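# Home all three axes using the teach pendant

## Task

Using the teach pendant, drive each of the three axes until it sits at its home mark.

## Robot and tools

Robot: two arms, left_arm and right_arm, each carrying a five-finger hand (left hand on left_arm, right hand on right_arm, mirror images). Base poses in the scene frame: left_arm at (+0.033, +0.360, 0) m, quat_wxyz (+1.000, 0, 0, +0.024); right_arm at (-0.005, -0.487, 0) m, quat_wxyz (+1.000, 0, 0, -0.006). A two-camera stand is fixed to the floor behind the arms. Two reference pages (show_instructions) show the left hand.

Scene frame: origin at table-top height midway between the nominal bases, +z up, +x out over the table, +y toward left_arm. Image left/right does not match arm names. Positions, velocities and targets are in this frame; offsets use its axes, and rotation happens about the arm's Hand target position.

Hand point: a point fixed to the palm, 0.05 m in front of it and 0.15 m from the wrist flange along the fingers. Its +z runs along straight fingers, +y out of the palm, +x across the palm away from the thumb on the right hand (toward the thumb on the left hand). Straight fingers extend 0.06-0.07 m past the point and lie 0.06 m behind it along -y. A wrist bracket on the little-finger side can strike things; with fingers level the wrist may hang up to 0.11 m (palm down) or 0.23 m (palm up) below the point and meet the table first.

Row layout (28 numbers, all in [-1, 1], always for both arms): left_arm dx, dy, dz, rx, ry, rz; left hand a, b, c, 0, 0, 0; left force_limit, speed; then the same 14 for right_arm. dx..rz are an offset from that arm's Hand target at the start of the action or move, never from the previous row; 1.0 = 0.6 m or 180 degrees; rx, ry, rz form one rotation vector. Sending the same offset again moves further. All six zeros re-asks for the current Hand target. Orientation commands are clipped to 32 degrees from measured per step.

Grasp numbers: places 4-6 of each hand must be exactly 0 or the row is refused. a (0..1) curls index and middle and bends the thumb; b curls ring and little; c swings the thumb in front of the palm. All zero = fully open hand. To keep a hand unchanged, repeat its last a, b, c and its two settings. force_limit: -1 about 0 N to +1 10 N at the fingertip (15 N for thumb motors). speed: near 0 at -1 rising to full at +0.48 and above. For gentle closing use speed -0.94 or lower. A grip holds about 0.035-0.065 m objects with the thumb in front, handles down to about 0.025 m.

Tools:
- execute_actions(actions, cameras): actions is a list of actions; each action is a table of 1-15 rows, one per 1/30 s step; a short table repeats its last row to 15 steps. Images only if actions is empty or cameras are named.
- move(target, speed, blend, stop_force, zero, blocking, cameras): target is one 28-number row or a list of up to 15 rows, all offsets from the same starting Hand targets. speed in m/s, 0.002-3.6, default 0.25 (turns up to twice that in rad/s), one value or one per target. blend in m rounds corners in a list; 0 stops at each. stop_force in N, 3-120, one value for both arms: an arm's path ends when it feels that much push against its motion; don't use it for turning hands or for leaving a contact. zero (only with stop_force) re-zeroes moving arms first. blocking=false returns early but can't combine with stop_force. Paths are straight, capped at 10 s, ignore obstacles and the other arm; avoid routing near an arm's own base.
- wait(seconds 0-10, cameras): holds last commands.
- stop(cameras): brakes a running move.
- zoom_image(camera, region [x0,y0,x1,y1], max 504x504): enlarges part of the latest image. Cameras: cam_head_left, cam_head_right, cam_high, cam_low (896x504), cam_left_wrist, cam_right_wrist (672x504).
- show_instructions(): the reference pages.
- zero_wrist_force(arm): re-zeroes that arm's wrist sensor.
- finished_scene(scene): ends the scene permanently; the homed state must hold without the robot.

Results: end_effector_position (m), quat_wxyz, velocities; Hand target (last commanded pose after clipping; next offsets count from it; the hand often rests short, so send the remaining distance); Joint positions and torques (full drive output, noisy); Wrist force/torque in the end-effector axes plus the peak since last shown; hand_measured, hand_stopped_by (moving, target, force, stalled, fault), hand_load_n per motor. The move line reports done, off_target, moving, held or fault, plus limits=paced or held. Done does not prove nothing was touched.

Avoid: pushing past firm contact (arms are stiff); 150 N ±25 N net force or joint torque limits (130 N m for shoulders/elbow, 24.3 N m for wrists) trigger a 10 s arm stop. Arms must not press or collide with each other; the clearance check does not stop fingers. Don't hit fixed things, overload fingers, drop anything or let it leave the table. Motors overheat (MOTOR HOT at 70 °C, brake stop at 85 °C) from holding loads or straining at unreachable poses. Jog pendant buttons with light, slow presses.

Each tool is called after "Request:" by a JSON object that holds its "method" and its "body".

Reference images:

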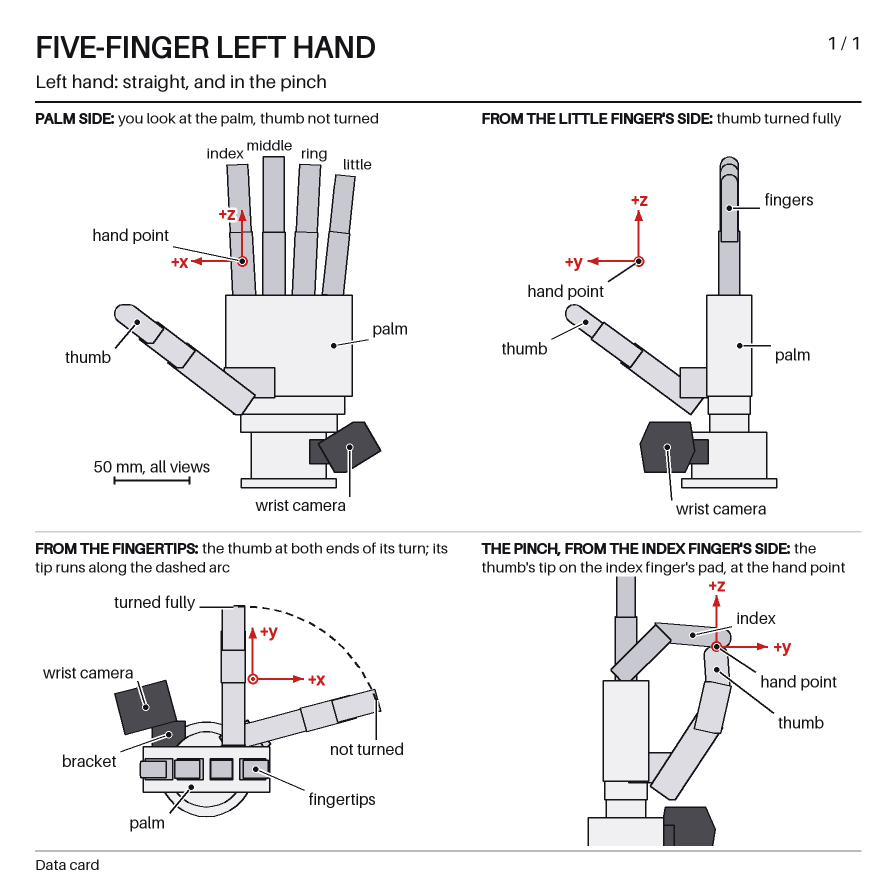

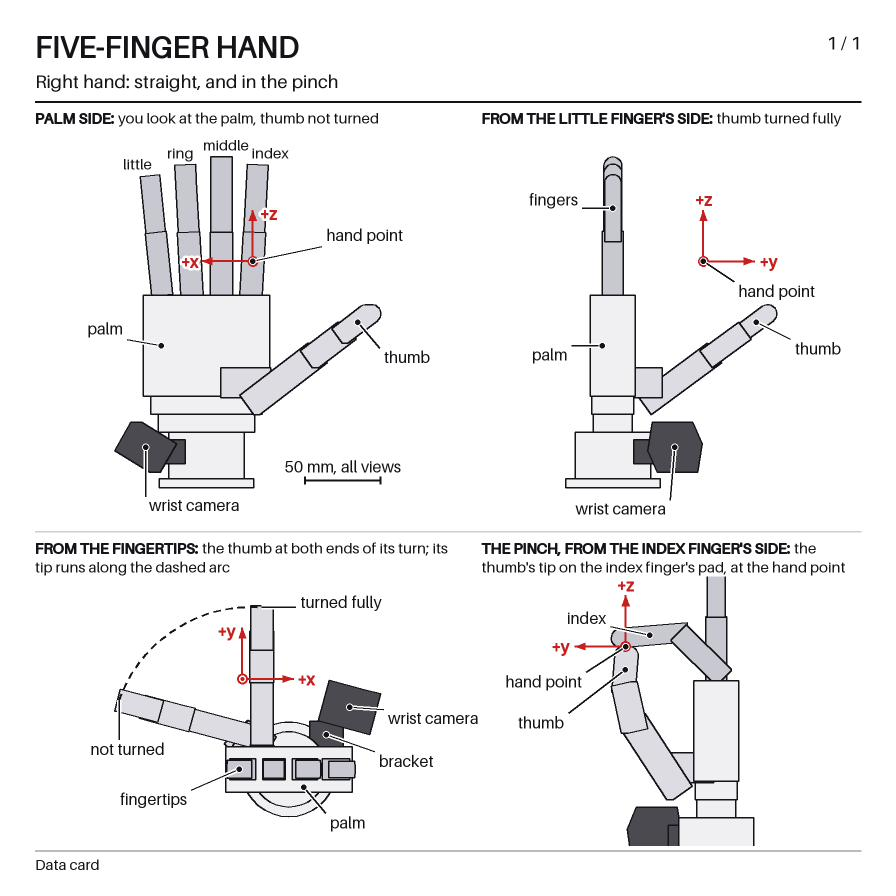

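## Session

Request:
{"method": "execute_actions", "body": {"actions": []}}

Scene clock: 0.00 s.
left_arm: end_effector_position=(+0.2060, +0.1278, +0.2284) hand_measured=(-1.000, -1.000, -1.000, -1.000, -1.000, -1.000) hand_load_n=(+0.0, +0.0, +0.0, +0.0, +0.0, +0.5) hand_stopped_by=(target, target, target, target, target, target) hand_force_limit=0.00 hand_speed=-0.80 end_effector_quat_wxyz=(+0.045, +0.965, -0.253, -0.050) | right_arm: end_effector_position=(+0.5874, -0.2579, +0.2576) hand_measured=(-1.000, -1.000, -1.000, -1.000, -1.000, -1.000) hand_load_n=(+0.0, +0.0, +0.0, +0.0, +0.0, +0.0) hand_stopped_by=(target, target, target, target, target, target) hand_force_limit=0.00 hand_speed=-0.80 end_effector_quat_wxyz=(-0.287, -0.081, +0.875, +0.382)
Joint positions: left_arm=[3.019 -1.436 -2.025 1.775 -1.5 2.011] | right_arm=[-0.149 -0.509 0.719 2.239 1.02 -2.181]
Joint velocities: within noise
Joint torques (N m): no reading
Motor temperatures (°C): left_arm=[30 38 37 42 42 39] | right_arm=[29 36 35 44 41 38]
Wrist force (N): no reading
Wrist torque (N m): no reading
Wrist force, peak (N): no reading
Hand target: left_arm +0.2060, +0.1278, +0.2284; +0.045, +0.965, -0.253, -0.050 | right_arm +0.5874, -0.2579, +0.2576; -0.287, -0.081, +0.875, +0.382

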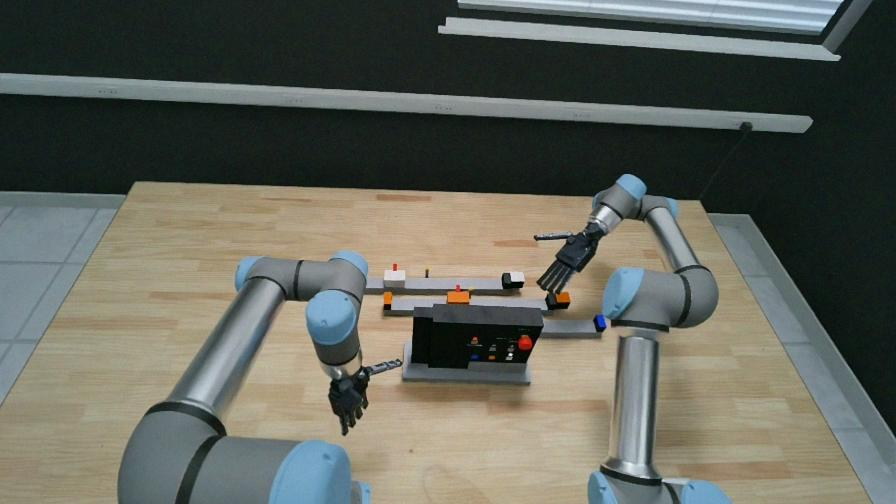

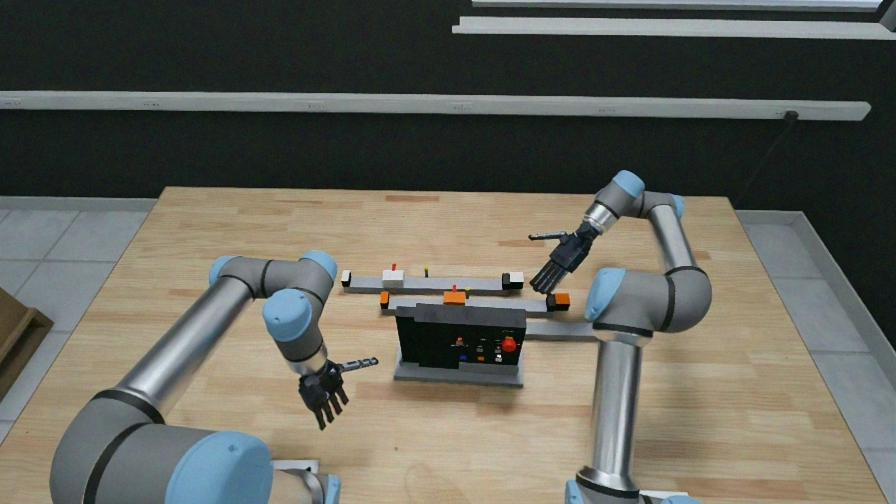

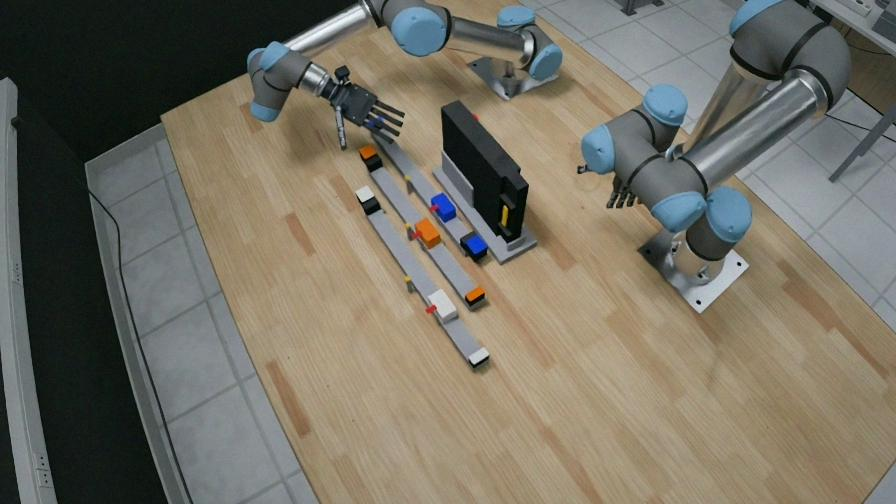

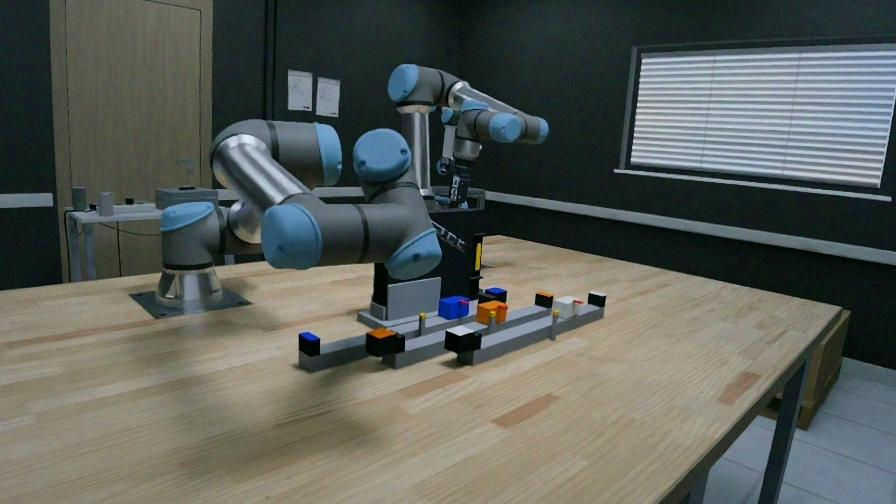

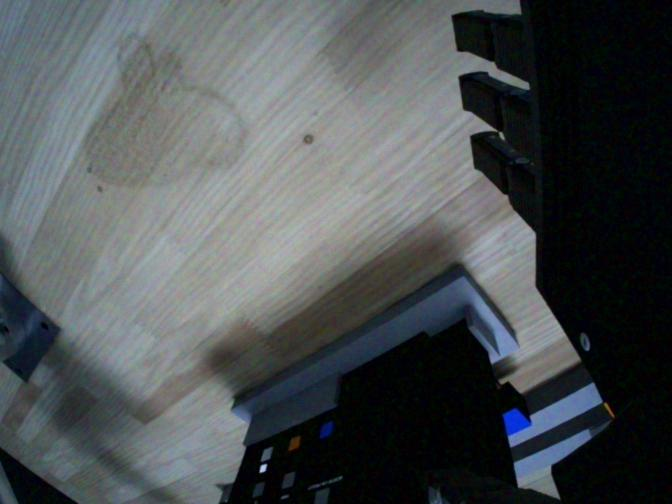

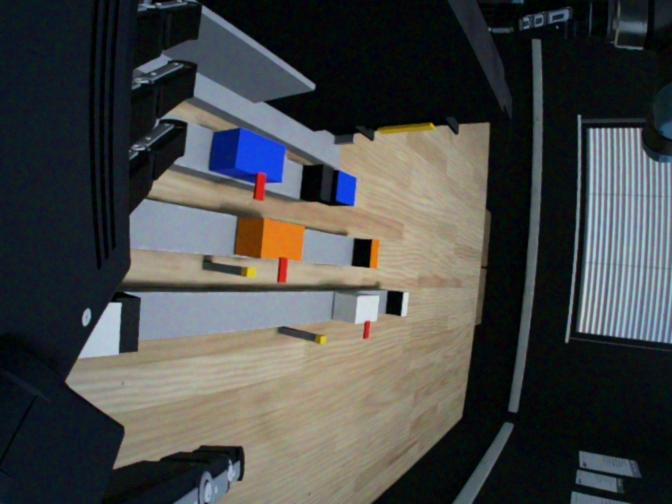

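Request:
{"method": "zoom_image", "body": {"camera": "cam_head_left", "region": [360, 250, 620, 400]}}

Request:
{"method": "zoom_image", "body": {"camera": "cam_head_right", "region": [380, 295, 540, 395]}}

Request:
{"method": "zoom_image", "body": {"camera": "cam_left_wrist", "region": [200, 350, 500, 504]}}

Request:
{"method": "zoom_image", "body": {"camera": "cam_high", "region": [320, 80, 560, 380]}}

Request:
{"method": "zoom_image", "body": {"camera": "cam_low", "region": [280, 180, 640, 380]}}

Request:
{"method": "zoom_image", "body": {"camera": "cam_right_wrist", "region": [80, 80, 480, 380]}}

Scaled by 1.938 from the camera's 896x504 image, which has a finer 1280x720 frame.

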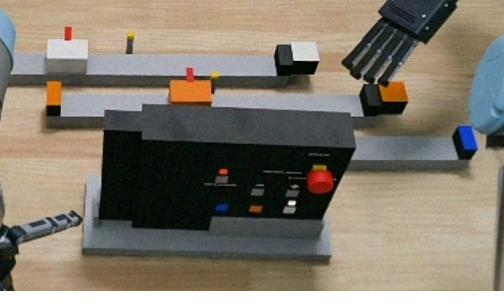

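Scaled by 3.150 from the camera's 896x504 image, which has a finer 1280x720 frame.

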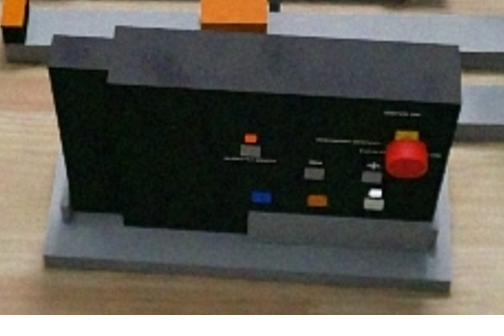

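Scaled by 1.680 from the camera's 672x504 image, which has a finer 960x720 frame.

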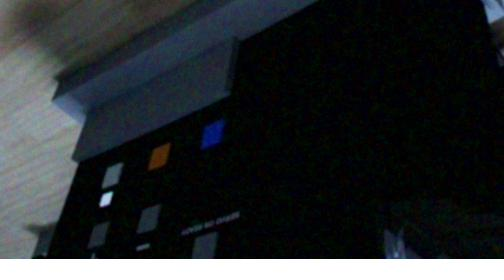

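Scaled by 1.680 from the camera's 896x504 image, which has a finer 1280x720 frame.

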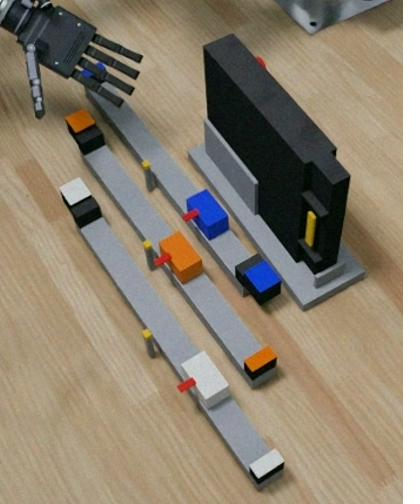

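Scaled by 1.400 from the camera's 896x504 image, which has a finer 1280x720 frame.

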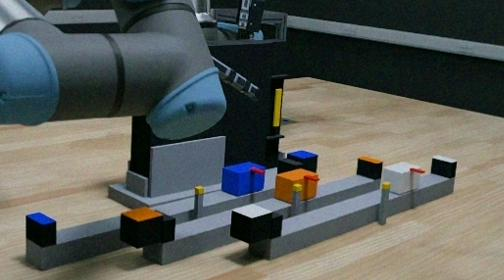

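Scaled by 1.260 from the camera's 672x504 image, which has a finer 960x720 frame.

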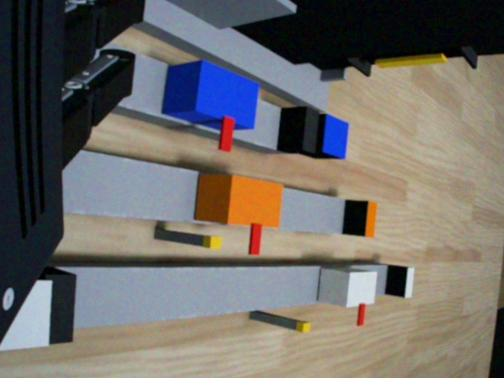

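Request:
{"method": "move", "body": {"target": [0.053, -0.263, -0.072, -0.0654, -0.2654, 0.2478, 0,0,0,0,0,0, 0.0, -0.8, 0,0,0,0,0,0, 0,0,0,0,0,0, 0.0, -0.8], "speed": 0.2, "cameras": ["all"]}}

Scene clock: 124.70 s.
left_arm: end_effector_position=(+0.2378, -0.0299, +0.1852) hand_measured=(-1.000, -1.000, -1.000, -1.000, -1.000, -1.000) hand_load_n=(+0.0, +0.0, +0.0, +0.0, +0.0, +0.0) hand_stopped_by=(target, target, target, target, target, target) hand_force_limit=0.00 hand_speed=-0.80 end_effector_quat_wxyz=(+0.050, +0.916, +0.121, +0.379) | right_arm: end_effector_position=(+0.5874, -0.2579, +0.2576) hand_measured=(-1.000, -1.000, -1.000, -1.000, -1.000, -1.000) hand_load_n=(+0.0, +0.0, +0.0, +0.0, +0.0, +0.0) hand_stopped_by=(target, target, target, target, target, target) hand_force_limit=0.00 hand_speed=-0.80 end_effector_quat_wxyz=(-0.287, -0.081, +0.875, +0.382)
Joint positions: left_arm=[1.915 -1.754 -1.967 2.515 -2.282 0.266] | right_arm=[-0.149 -0.509 0.719 2.239 1.02 -2.181]
Joint torques (N m): left_arm=[-13.66 11.16 21.58 -4.23 -3.12 -2.04] | right_arm=[0.02 -51.82 -15.96 2.22 -0.65 0.02]
Wrist force (N): left_arm=[-0.8 0.3 -1.1] | right_arm=[-0.2 0.1 0.2]
Wrist torque (N m): left_arm=[0.14 0.03 -0.05] | right_arm=[0.00 0.03 -0.01]
Wrist force, peak (N): left_arm=[-0.8 0.2 -1.2] | right_arm=[-0.2 0.4 0.4]
Hand target: left_arm +0.2378, -0.0300, +0.1852; +0.050, +0.916, +0.121, +0.379 | right_arm +0.5874, -0.2579, +0.2576; -0.287, -0.081, +0.875, +0.382
Off the commanded pose: left_arm 0.000 m, 0 deg | right_arm 0.000 m, 0 deg.
move: done

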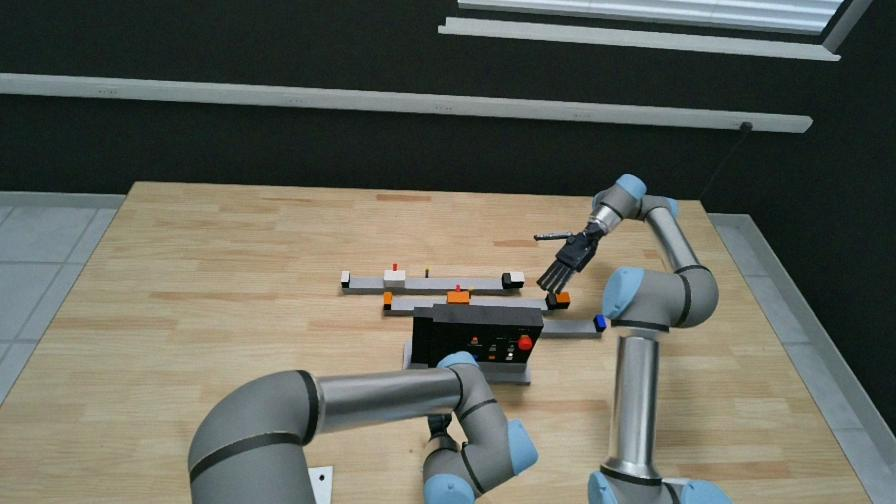

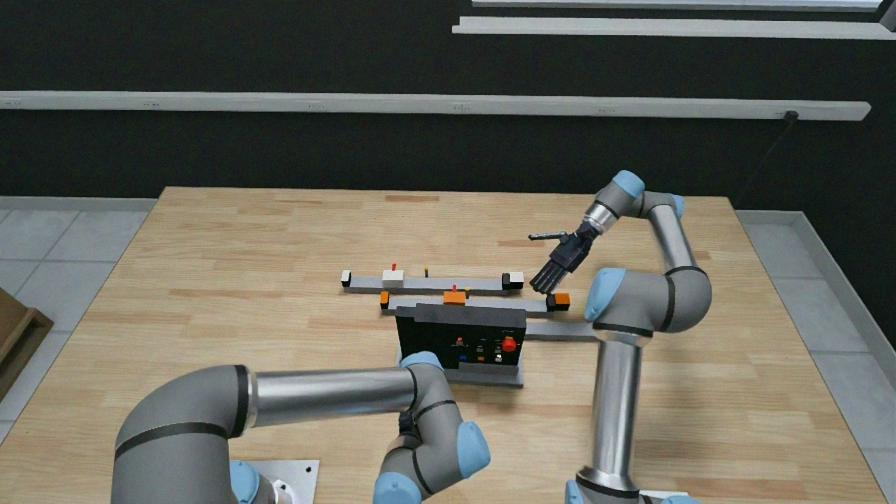

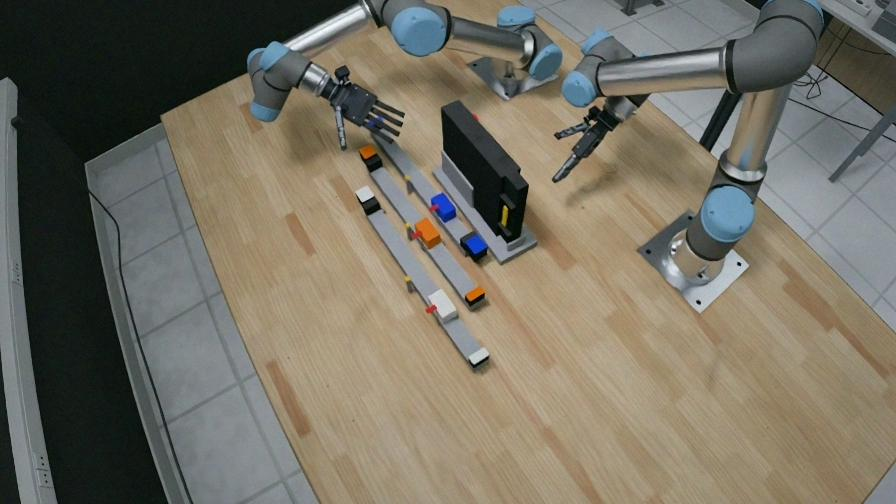

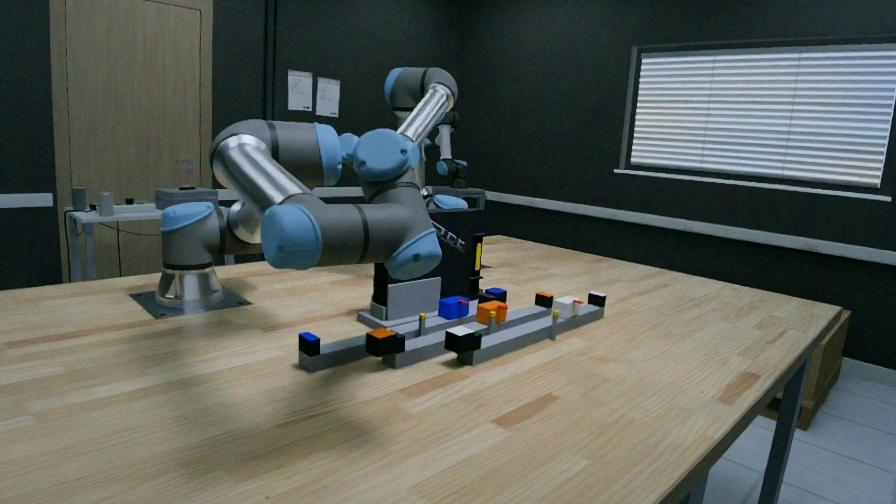

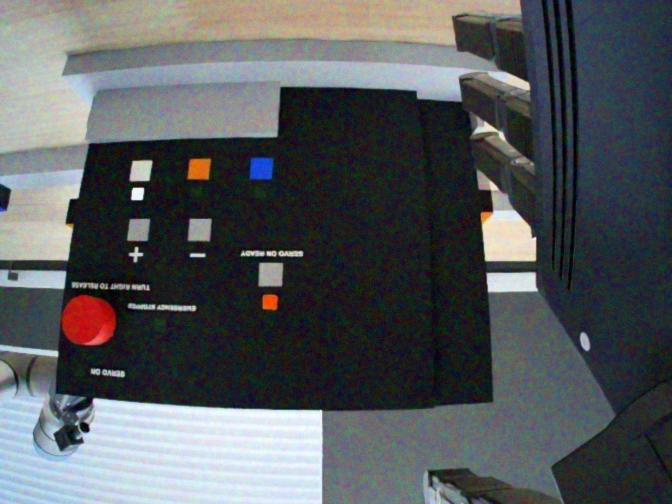

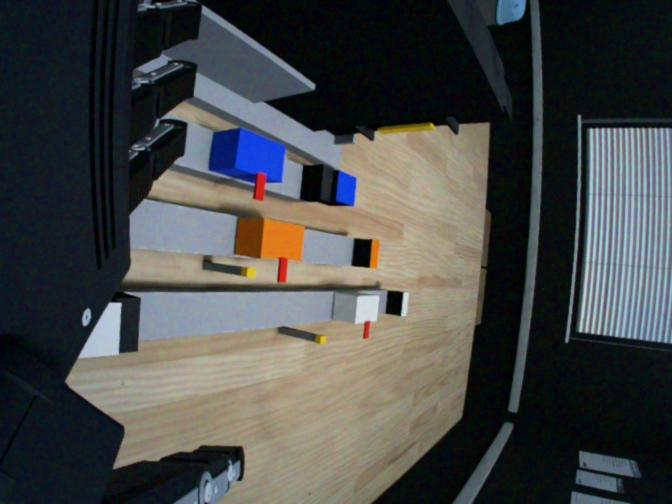

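Request:
{"method": "zoom_image", "body": {"camera": "cam_left_wrist", "region": [50, 80, 330, 410]}}

Request:
{"method": "zoom_image", "body": {"camera": "cam_left_wrist", "region": [55, 230, 205, 400]}}

Request:
{"method": "zoom_image", "body": {"camera": "cam_left_wrist", "region": [220, 70, 520, 420]}}

Request:
{"method": "zoom_image", "body": {"camera": "cam_left_wrist", "region": [100, 140, 300, 320]}}

Scaled by 1.527 from the camera's 672x504 image, which has a finer 960x720 frame.

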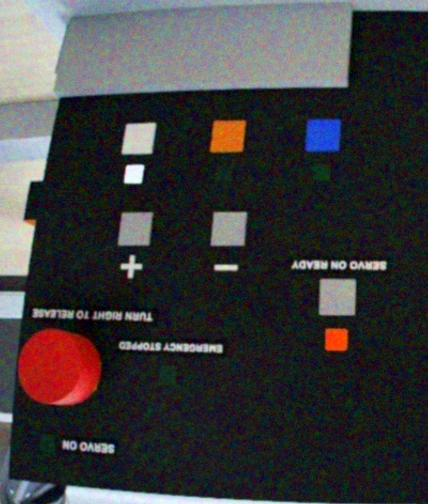

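Scaled by 2.965 from the camera's 672x504 image, which has a finer 960x720 frame.

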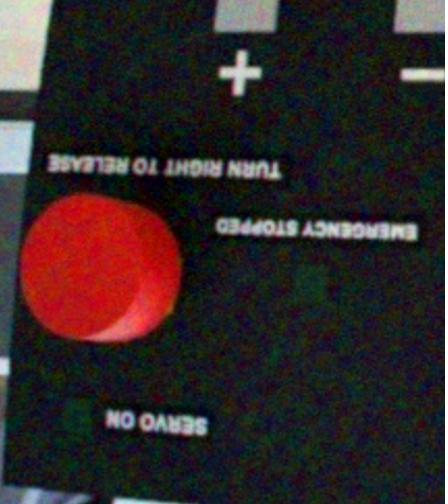

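Scaled by 1.440 from the camera's 672x504 image, which has a finer 960x720 frame.

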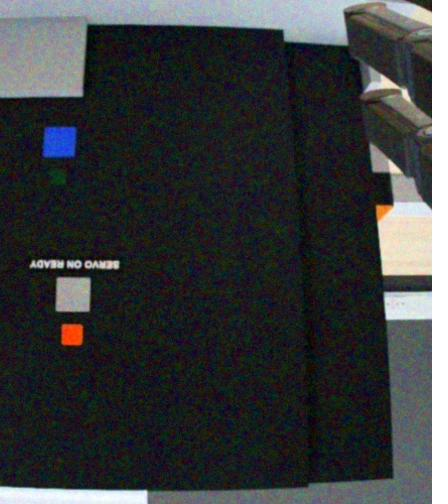

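Scaled by 2.520 from the camera's 672x504 image, which has a finer 960x720 frame.

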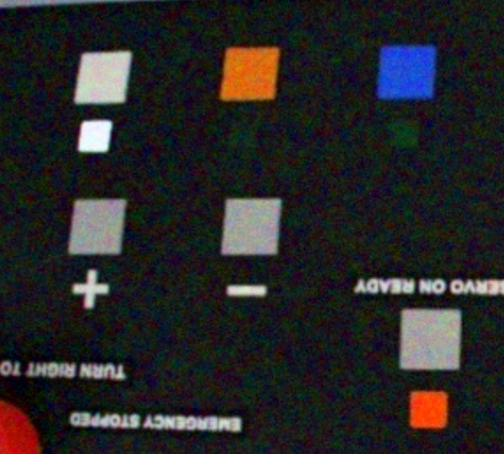

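Request:
{"method": "zoom_image", "body": {"camera": "cam_high", "region": [430, 90, 550, 270]}}

Request:
{"method": "zoom_image", "body": {"camera": "cam_low", "region": [350, 190, 510, 340]}}

Request:
{"method": "zoom_image", "body": {"camera": "cam_right_wrist", "region": [200, 0, 540, 220]}}

Request:
{"method": "zoom_image", "body": {"camera": "cam_head_left", "region": [395, 295, 555, 395]}}

Scaled by 2.800 from the camera's 896x504 image, which has a finer 1280x720 frame.

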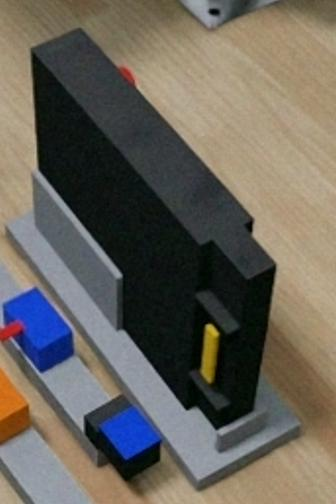

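Scaled by 3.150 from the camera's 896x504 image, which has a finer 1280x720 frame.

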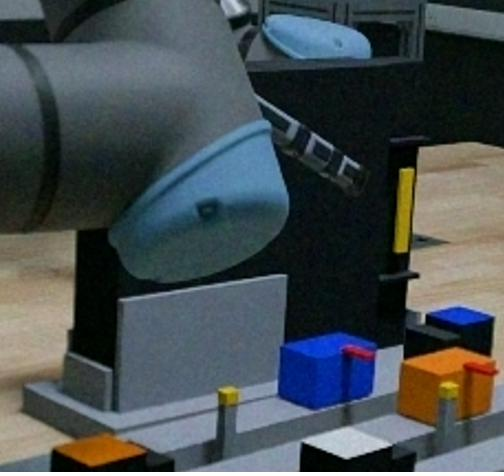

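Scaled by 1.482 from the camera's 672x504 image, which has a finer 960x720 frame.

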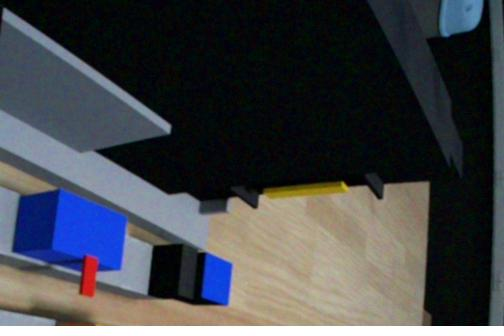

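Scaled by 3.150 from the camera's 896x504 image, which has a finer 1280x720 frame.

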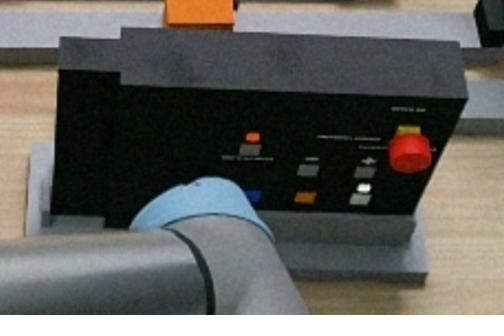

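Request:
{"method": "move", "body": {"target": [0,0,0,0,0,0, 0,0,0,0,0,0, 0.0, -0.8, -0.012,0.2,0.03,0,0,0.0833, 0,0,0,0,0,0, 0.0, -0.8], "speed": 0.2, "cameras": ["cam_right_wrist", "cam_high"]}}

Request:
{"method": "zoom_image", "body": {"camera": "cam_right_wrist", "region": [180, 0, 516, 252]}}

Request:
{"method": "zoom_image", "body": {"camera": "cam_high", "region": [330, 110, 530, 380]}}

Scene clock: 267.00 s.
left_arm: end_effector_position=(+0.2378, -0.0300, +0.1852) hand_measured=(-1.000, -1.000, -1.000, -1.000, -1.000, -1.000) hand_load_n=(+0.0, +0.0, +0.0, +0.0, +0.0, +0.0) hand_stopped_by=(target, target, target, target, target, target) hand_force_limit=0.00 hand_speed=-0.80 end_effector_quat_wxyz=(+0.050, +0.916, +0.121, +0.379) | right_arm: end_effector_position=(+0.5787, -0.1383, +0.2753) hand_measured=(-1.000, -1.000, -1.000, -1.000, -1.000, -1.000) hand_load_n=(+0.0, +0.0, +0.0, +0.0, +0.0, +0.0) hand_stopped_by=(target, target, target, target, target, target) hand_force_limit=0.00 hand_speed=-0.80 end_effector_quat_wxyz=(-0.325, -0.177, +0.856, +0.361)
Joint positions: left_arm=[1.915 -1.754 -1.967 2.515 -2.283 0.266] | right_arm=[0.056 -0.185 0.035 2.616 1.01 -2.21]
Joint torques (N m): left_arm=[-12.28 10.69 21.24 -4.18 -3.15 -2.03] | right_arm=[9.13 -45.88 -24.98 4.23 -2.51 -2.42]
Wrist force (N): left_arm=[-0.9 0.2 -1.1] | right_arm=[-0.3 -0.1 0.3]
Wrist torque (N m): left_arm=[0.12 0.05 -0.06] | right_arm=[-0.06 0.04 0.04]
Wrist force, peak (N): left_arm=[-0.7 0.3 -1.3] | right_arm=[-0.8 0.9 0.8]
Hand target: left_arm +0.2378, -0.0300, +0.1852; +0.050, +0.916, +0.121, +0.379 | right_arm +0.5802, -0.1379, +0.2756; -0.334, -0.195, +0.857, +0.341
Off the commanded pose: left_arm 0.000 m, 0 deg | right_arm 0.002 m, 3 deg.
elbow stopped short (right arm): the move would have taken joint 3 (elbow) straighter than the controller allows.
move: off_target (right_arm)
Images, in order (width x height): cam_high 896x504, cam_right_wrist 672x504.

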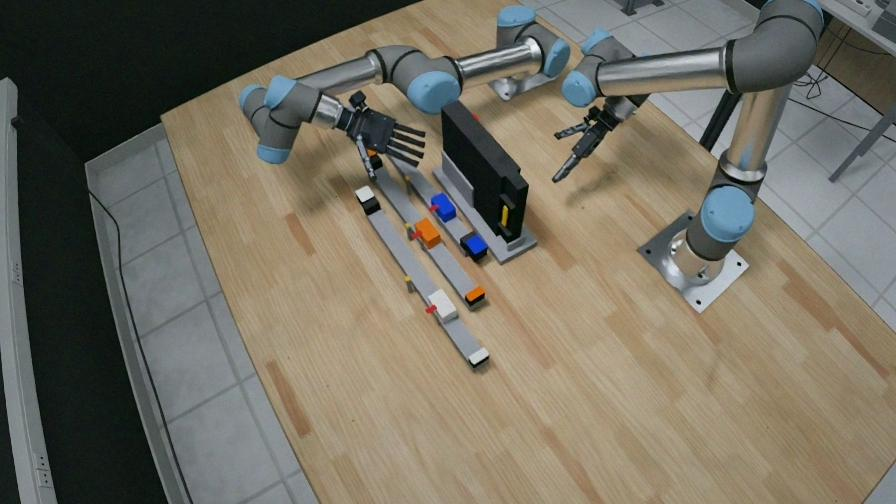

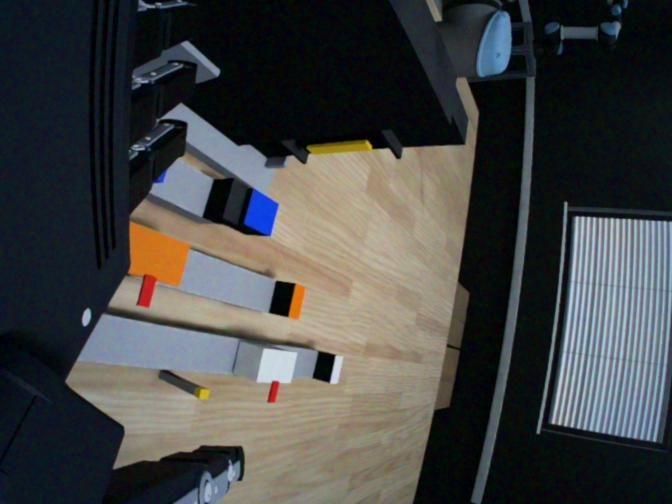

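Scaled by 1.500 from the camera's 672x504 image, which has a finer 960x720 frame.

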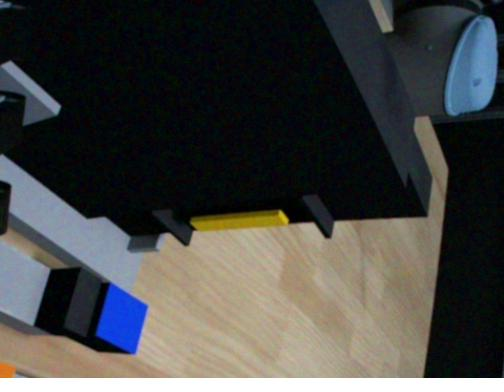

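Scaled by 1.867 from the camera's 896x504 image, which has a finer 1280x720 frame.

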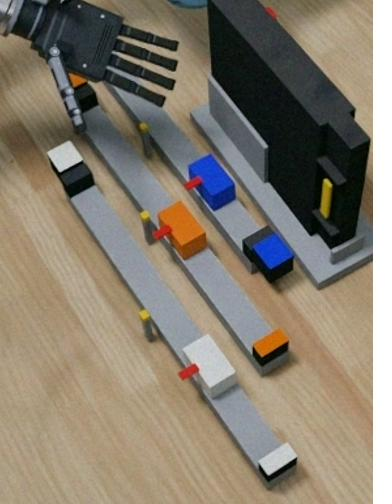

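Request:
{"method": "zoom_image", "body": {"camera": "cam_high", "region": [480, 160, 550, 270]}}

Request:
{"method": "zoom_image", "body": {"camera": "cam_right_wrist", "region": [270, 80, 480, 180]}}

Scaled by 4.582 from the camera's 896x504 image, which has a finer 1280x720 frame.

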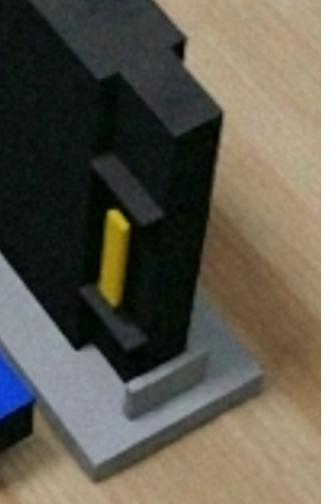

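Scaled by 2.400 from the camera's 672x504 image, which has a finer 960x720 frame.

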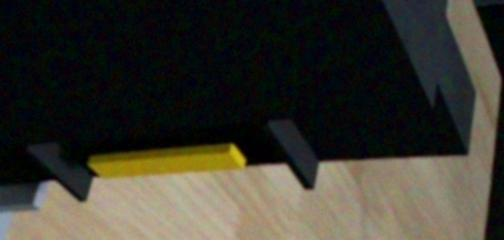

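Request:
{"method": "move", "body": {"target": [0,0.3,0,0,0,0, 0,0,0,0,0,0, 0.0, -0.8, 0,0,0,0,0,0, 0,0,0,0,0,0, 0.0, -0.8], "speed": 0.25, "cameras": ["cam_left_wrist", "cam_head_left"]}}

Request:
{"method": "zoom_image", "body": {"camera": "cam_left_wrist", "region": [40, 30, 400, 300]}}

Request:
{"method": "zoom_image", "body": {"camera": "cam_left_wrist", "region": [40, 200, 400, 470]}}

Scene clock: 354.73 s.
left_arm: end_effector_position=(+0.2378, +0.1500, +0.1852) hand_measured=(-1.000, -1.000, -1.000, -1.000, -1.000, -1.000) hand_load_n=(+0.0, +0.0, +0.0, +0.0, +0.0, +0.0) hand_stopped_by=(target, target, target, target, target, target) hand_force_limit=0.00 hand_speed=-0.80 end_effector_quat_wxyz=(+0.050, +0.916, +0.121, +0.379) | right_arm: end_effector_position=(+0.5787, -0.1383, +0.2754) hand_measured=(-1.000, -1.000, -1.000, -1.000, -1.000, -1.000) hand_load_n=(+0.0, +0.0, +0.0, +0.0, +0.0, -0.5) hand_stopped_by=(target, target, target, target, target, target) hand_force_limit=0.00 hand_speed=-0.80 end_effector_quat_wxyz=(-0.325, -0.177, +0.856, +0.361)
Joint positions: left_arm=[2.484 -1.083 -2.436 2.635 -1.988 0.849] | right_arm=[0.056 -0.185 0.035 2.617 1.01 -2.21]
Joint torques (N m): left_arm=[13.52 8.64 10.35 -3.46 1.9 1.55] | right_arm=[7.07 -46.79 -23.82 4.38 -2.39 -2.42]
Wrist force (N): left_arm=[-0.5 0.1 -1.2] | right_arm=[-0.2 -0.1 0.2]
Wrist torque (N m): left_arm=[0.20 0.02 -0.19] | right_arm=[-0.06 0.03 0.05]
Wrist force, peak (N): left_arm=[-1.1 1.5 -1.1] | right_arm=[-0.5 0.2 0.3]
Hand target: left_arm +0.2378, +0.1500, +0.1852; +0.050, +0.916, +0.121, +0.379 | right_arm +0.5802, -0.1379, +0.2756; -0.334, -0.195, +0.857, +0.341
Off the commanded pose: left_arm 0.000 m, 0 deg | right_arm 0.002 m, 3 deg.
elbow stopped short (right arm): the move would have taken joint 3 (elbow) straighter than the controller allows.
move: off_target (right_arm)
Images, in order (width x height): cam_head_left 896x504, cam_left_wrist 672x504.

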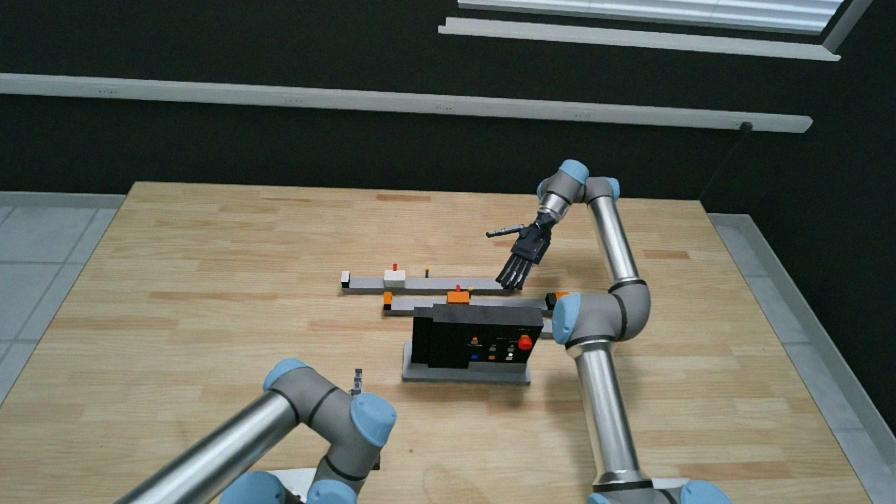

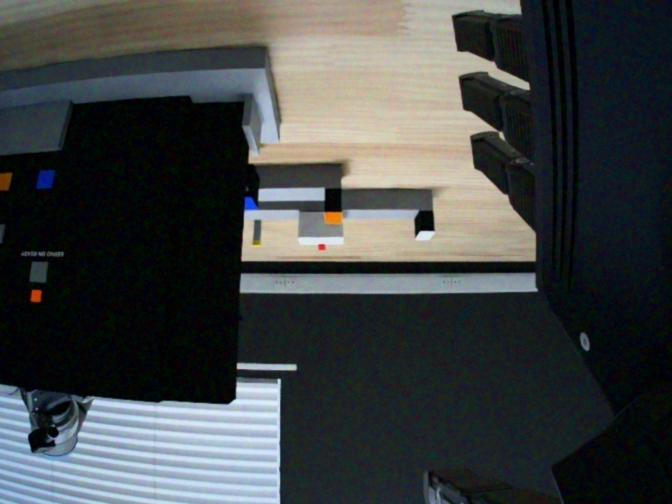

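Scaled by 1.400 from the camera's 672x504 image, which has a finer 960x720 frame.

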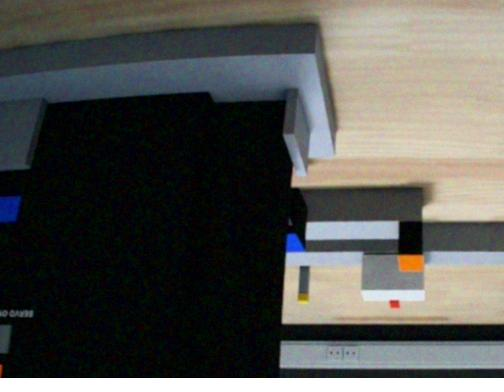

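Scaled by 1.400 from the camera's 672x504 image, which has a finer 960x720 frame.

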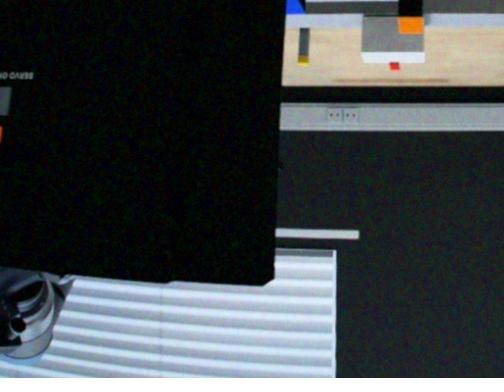

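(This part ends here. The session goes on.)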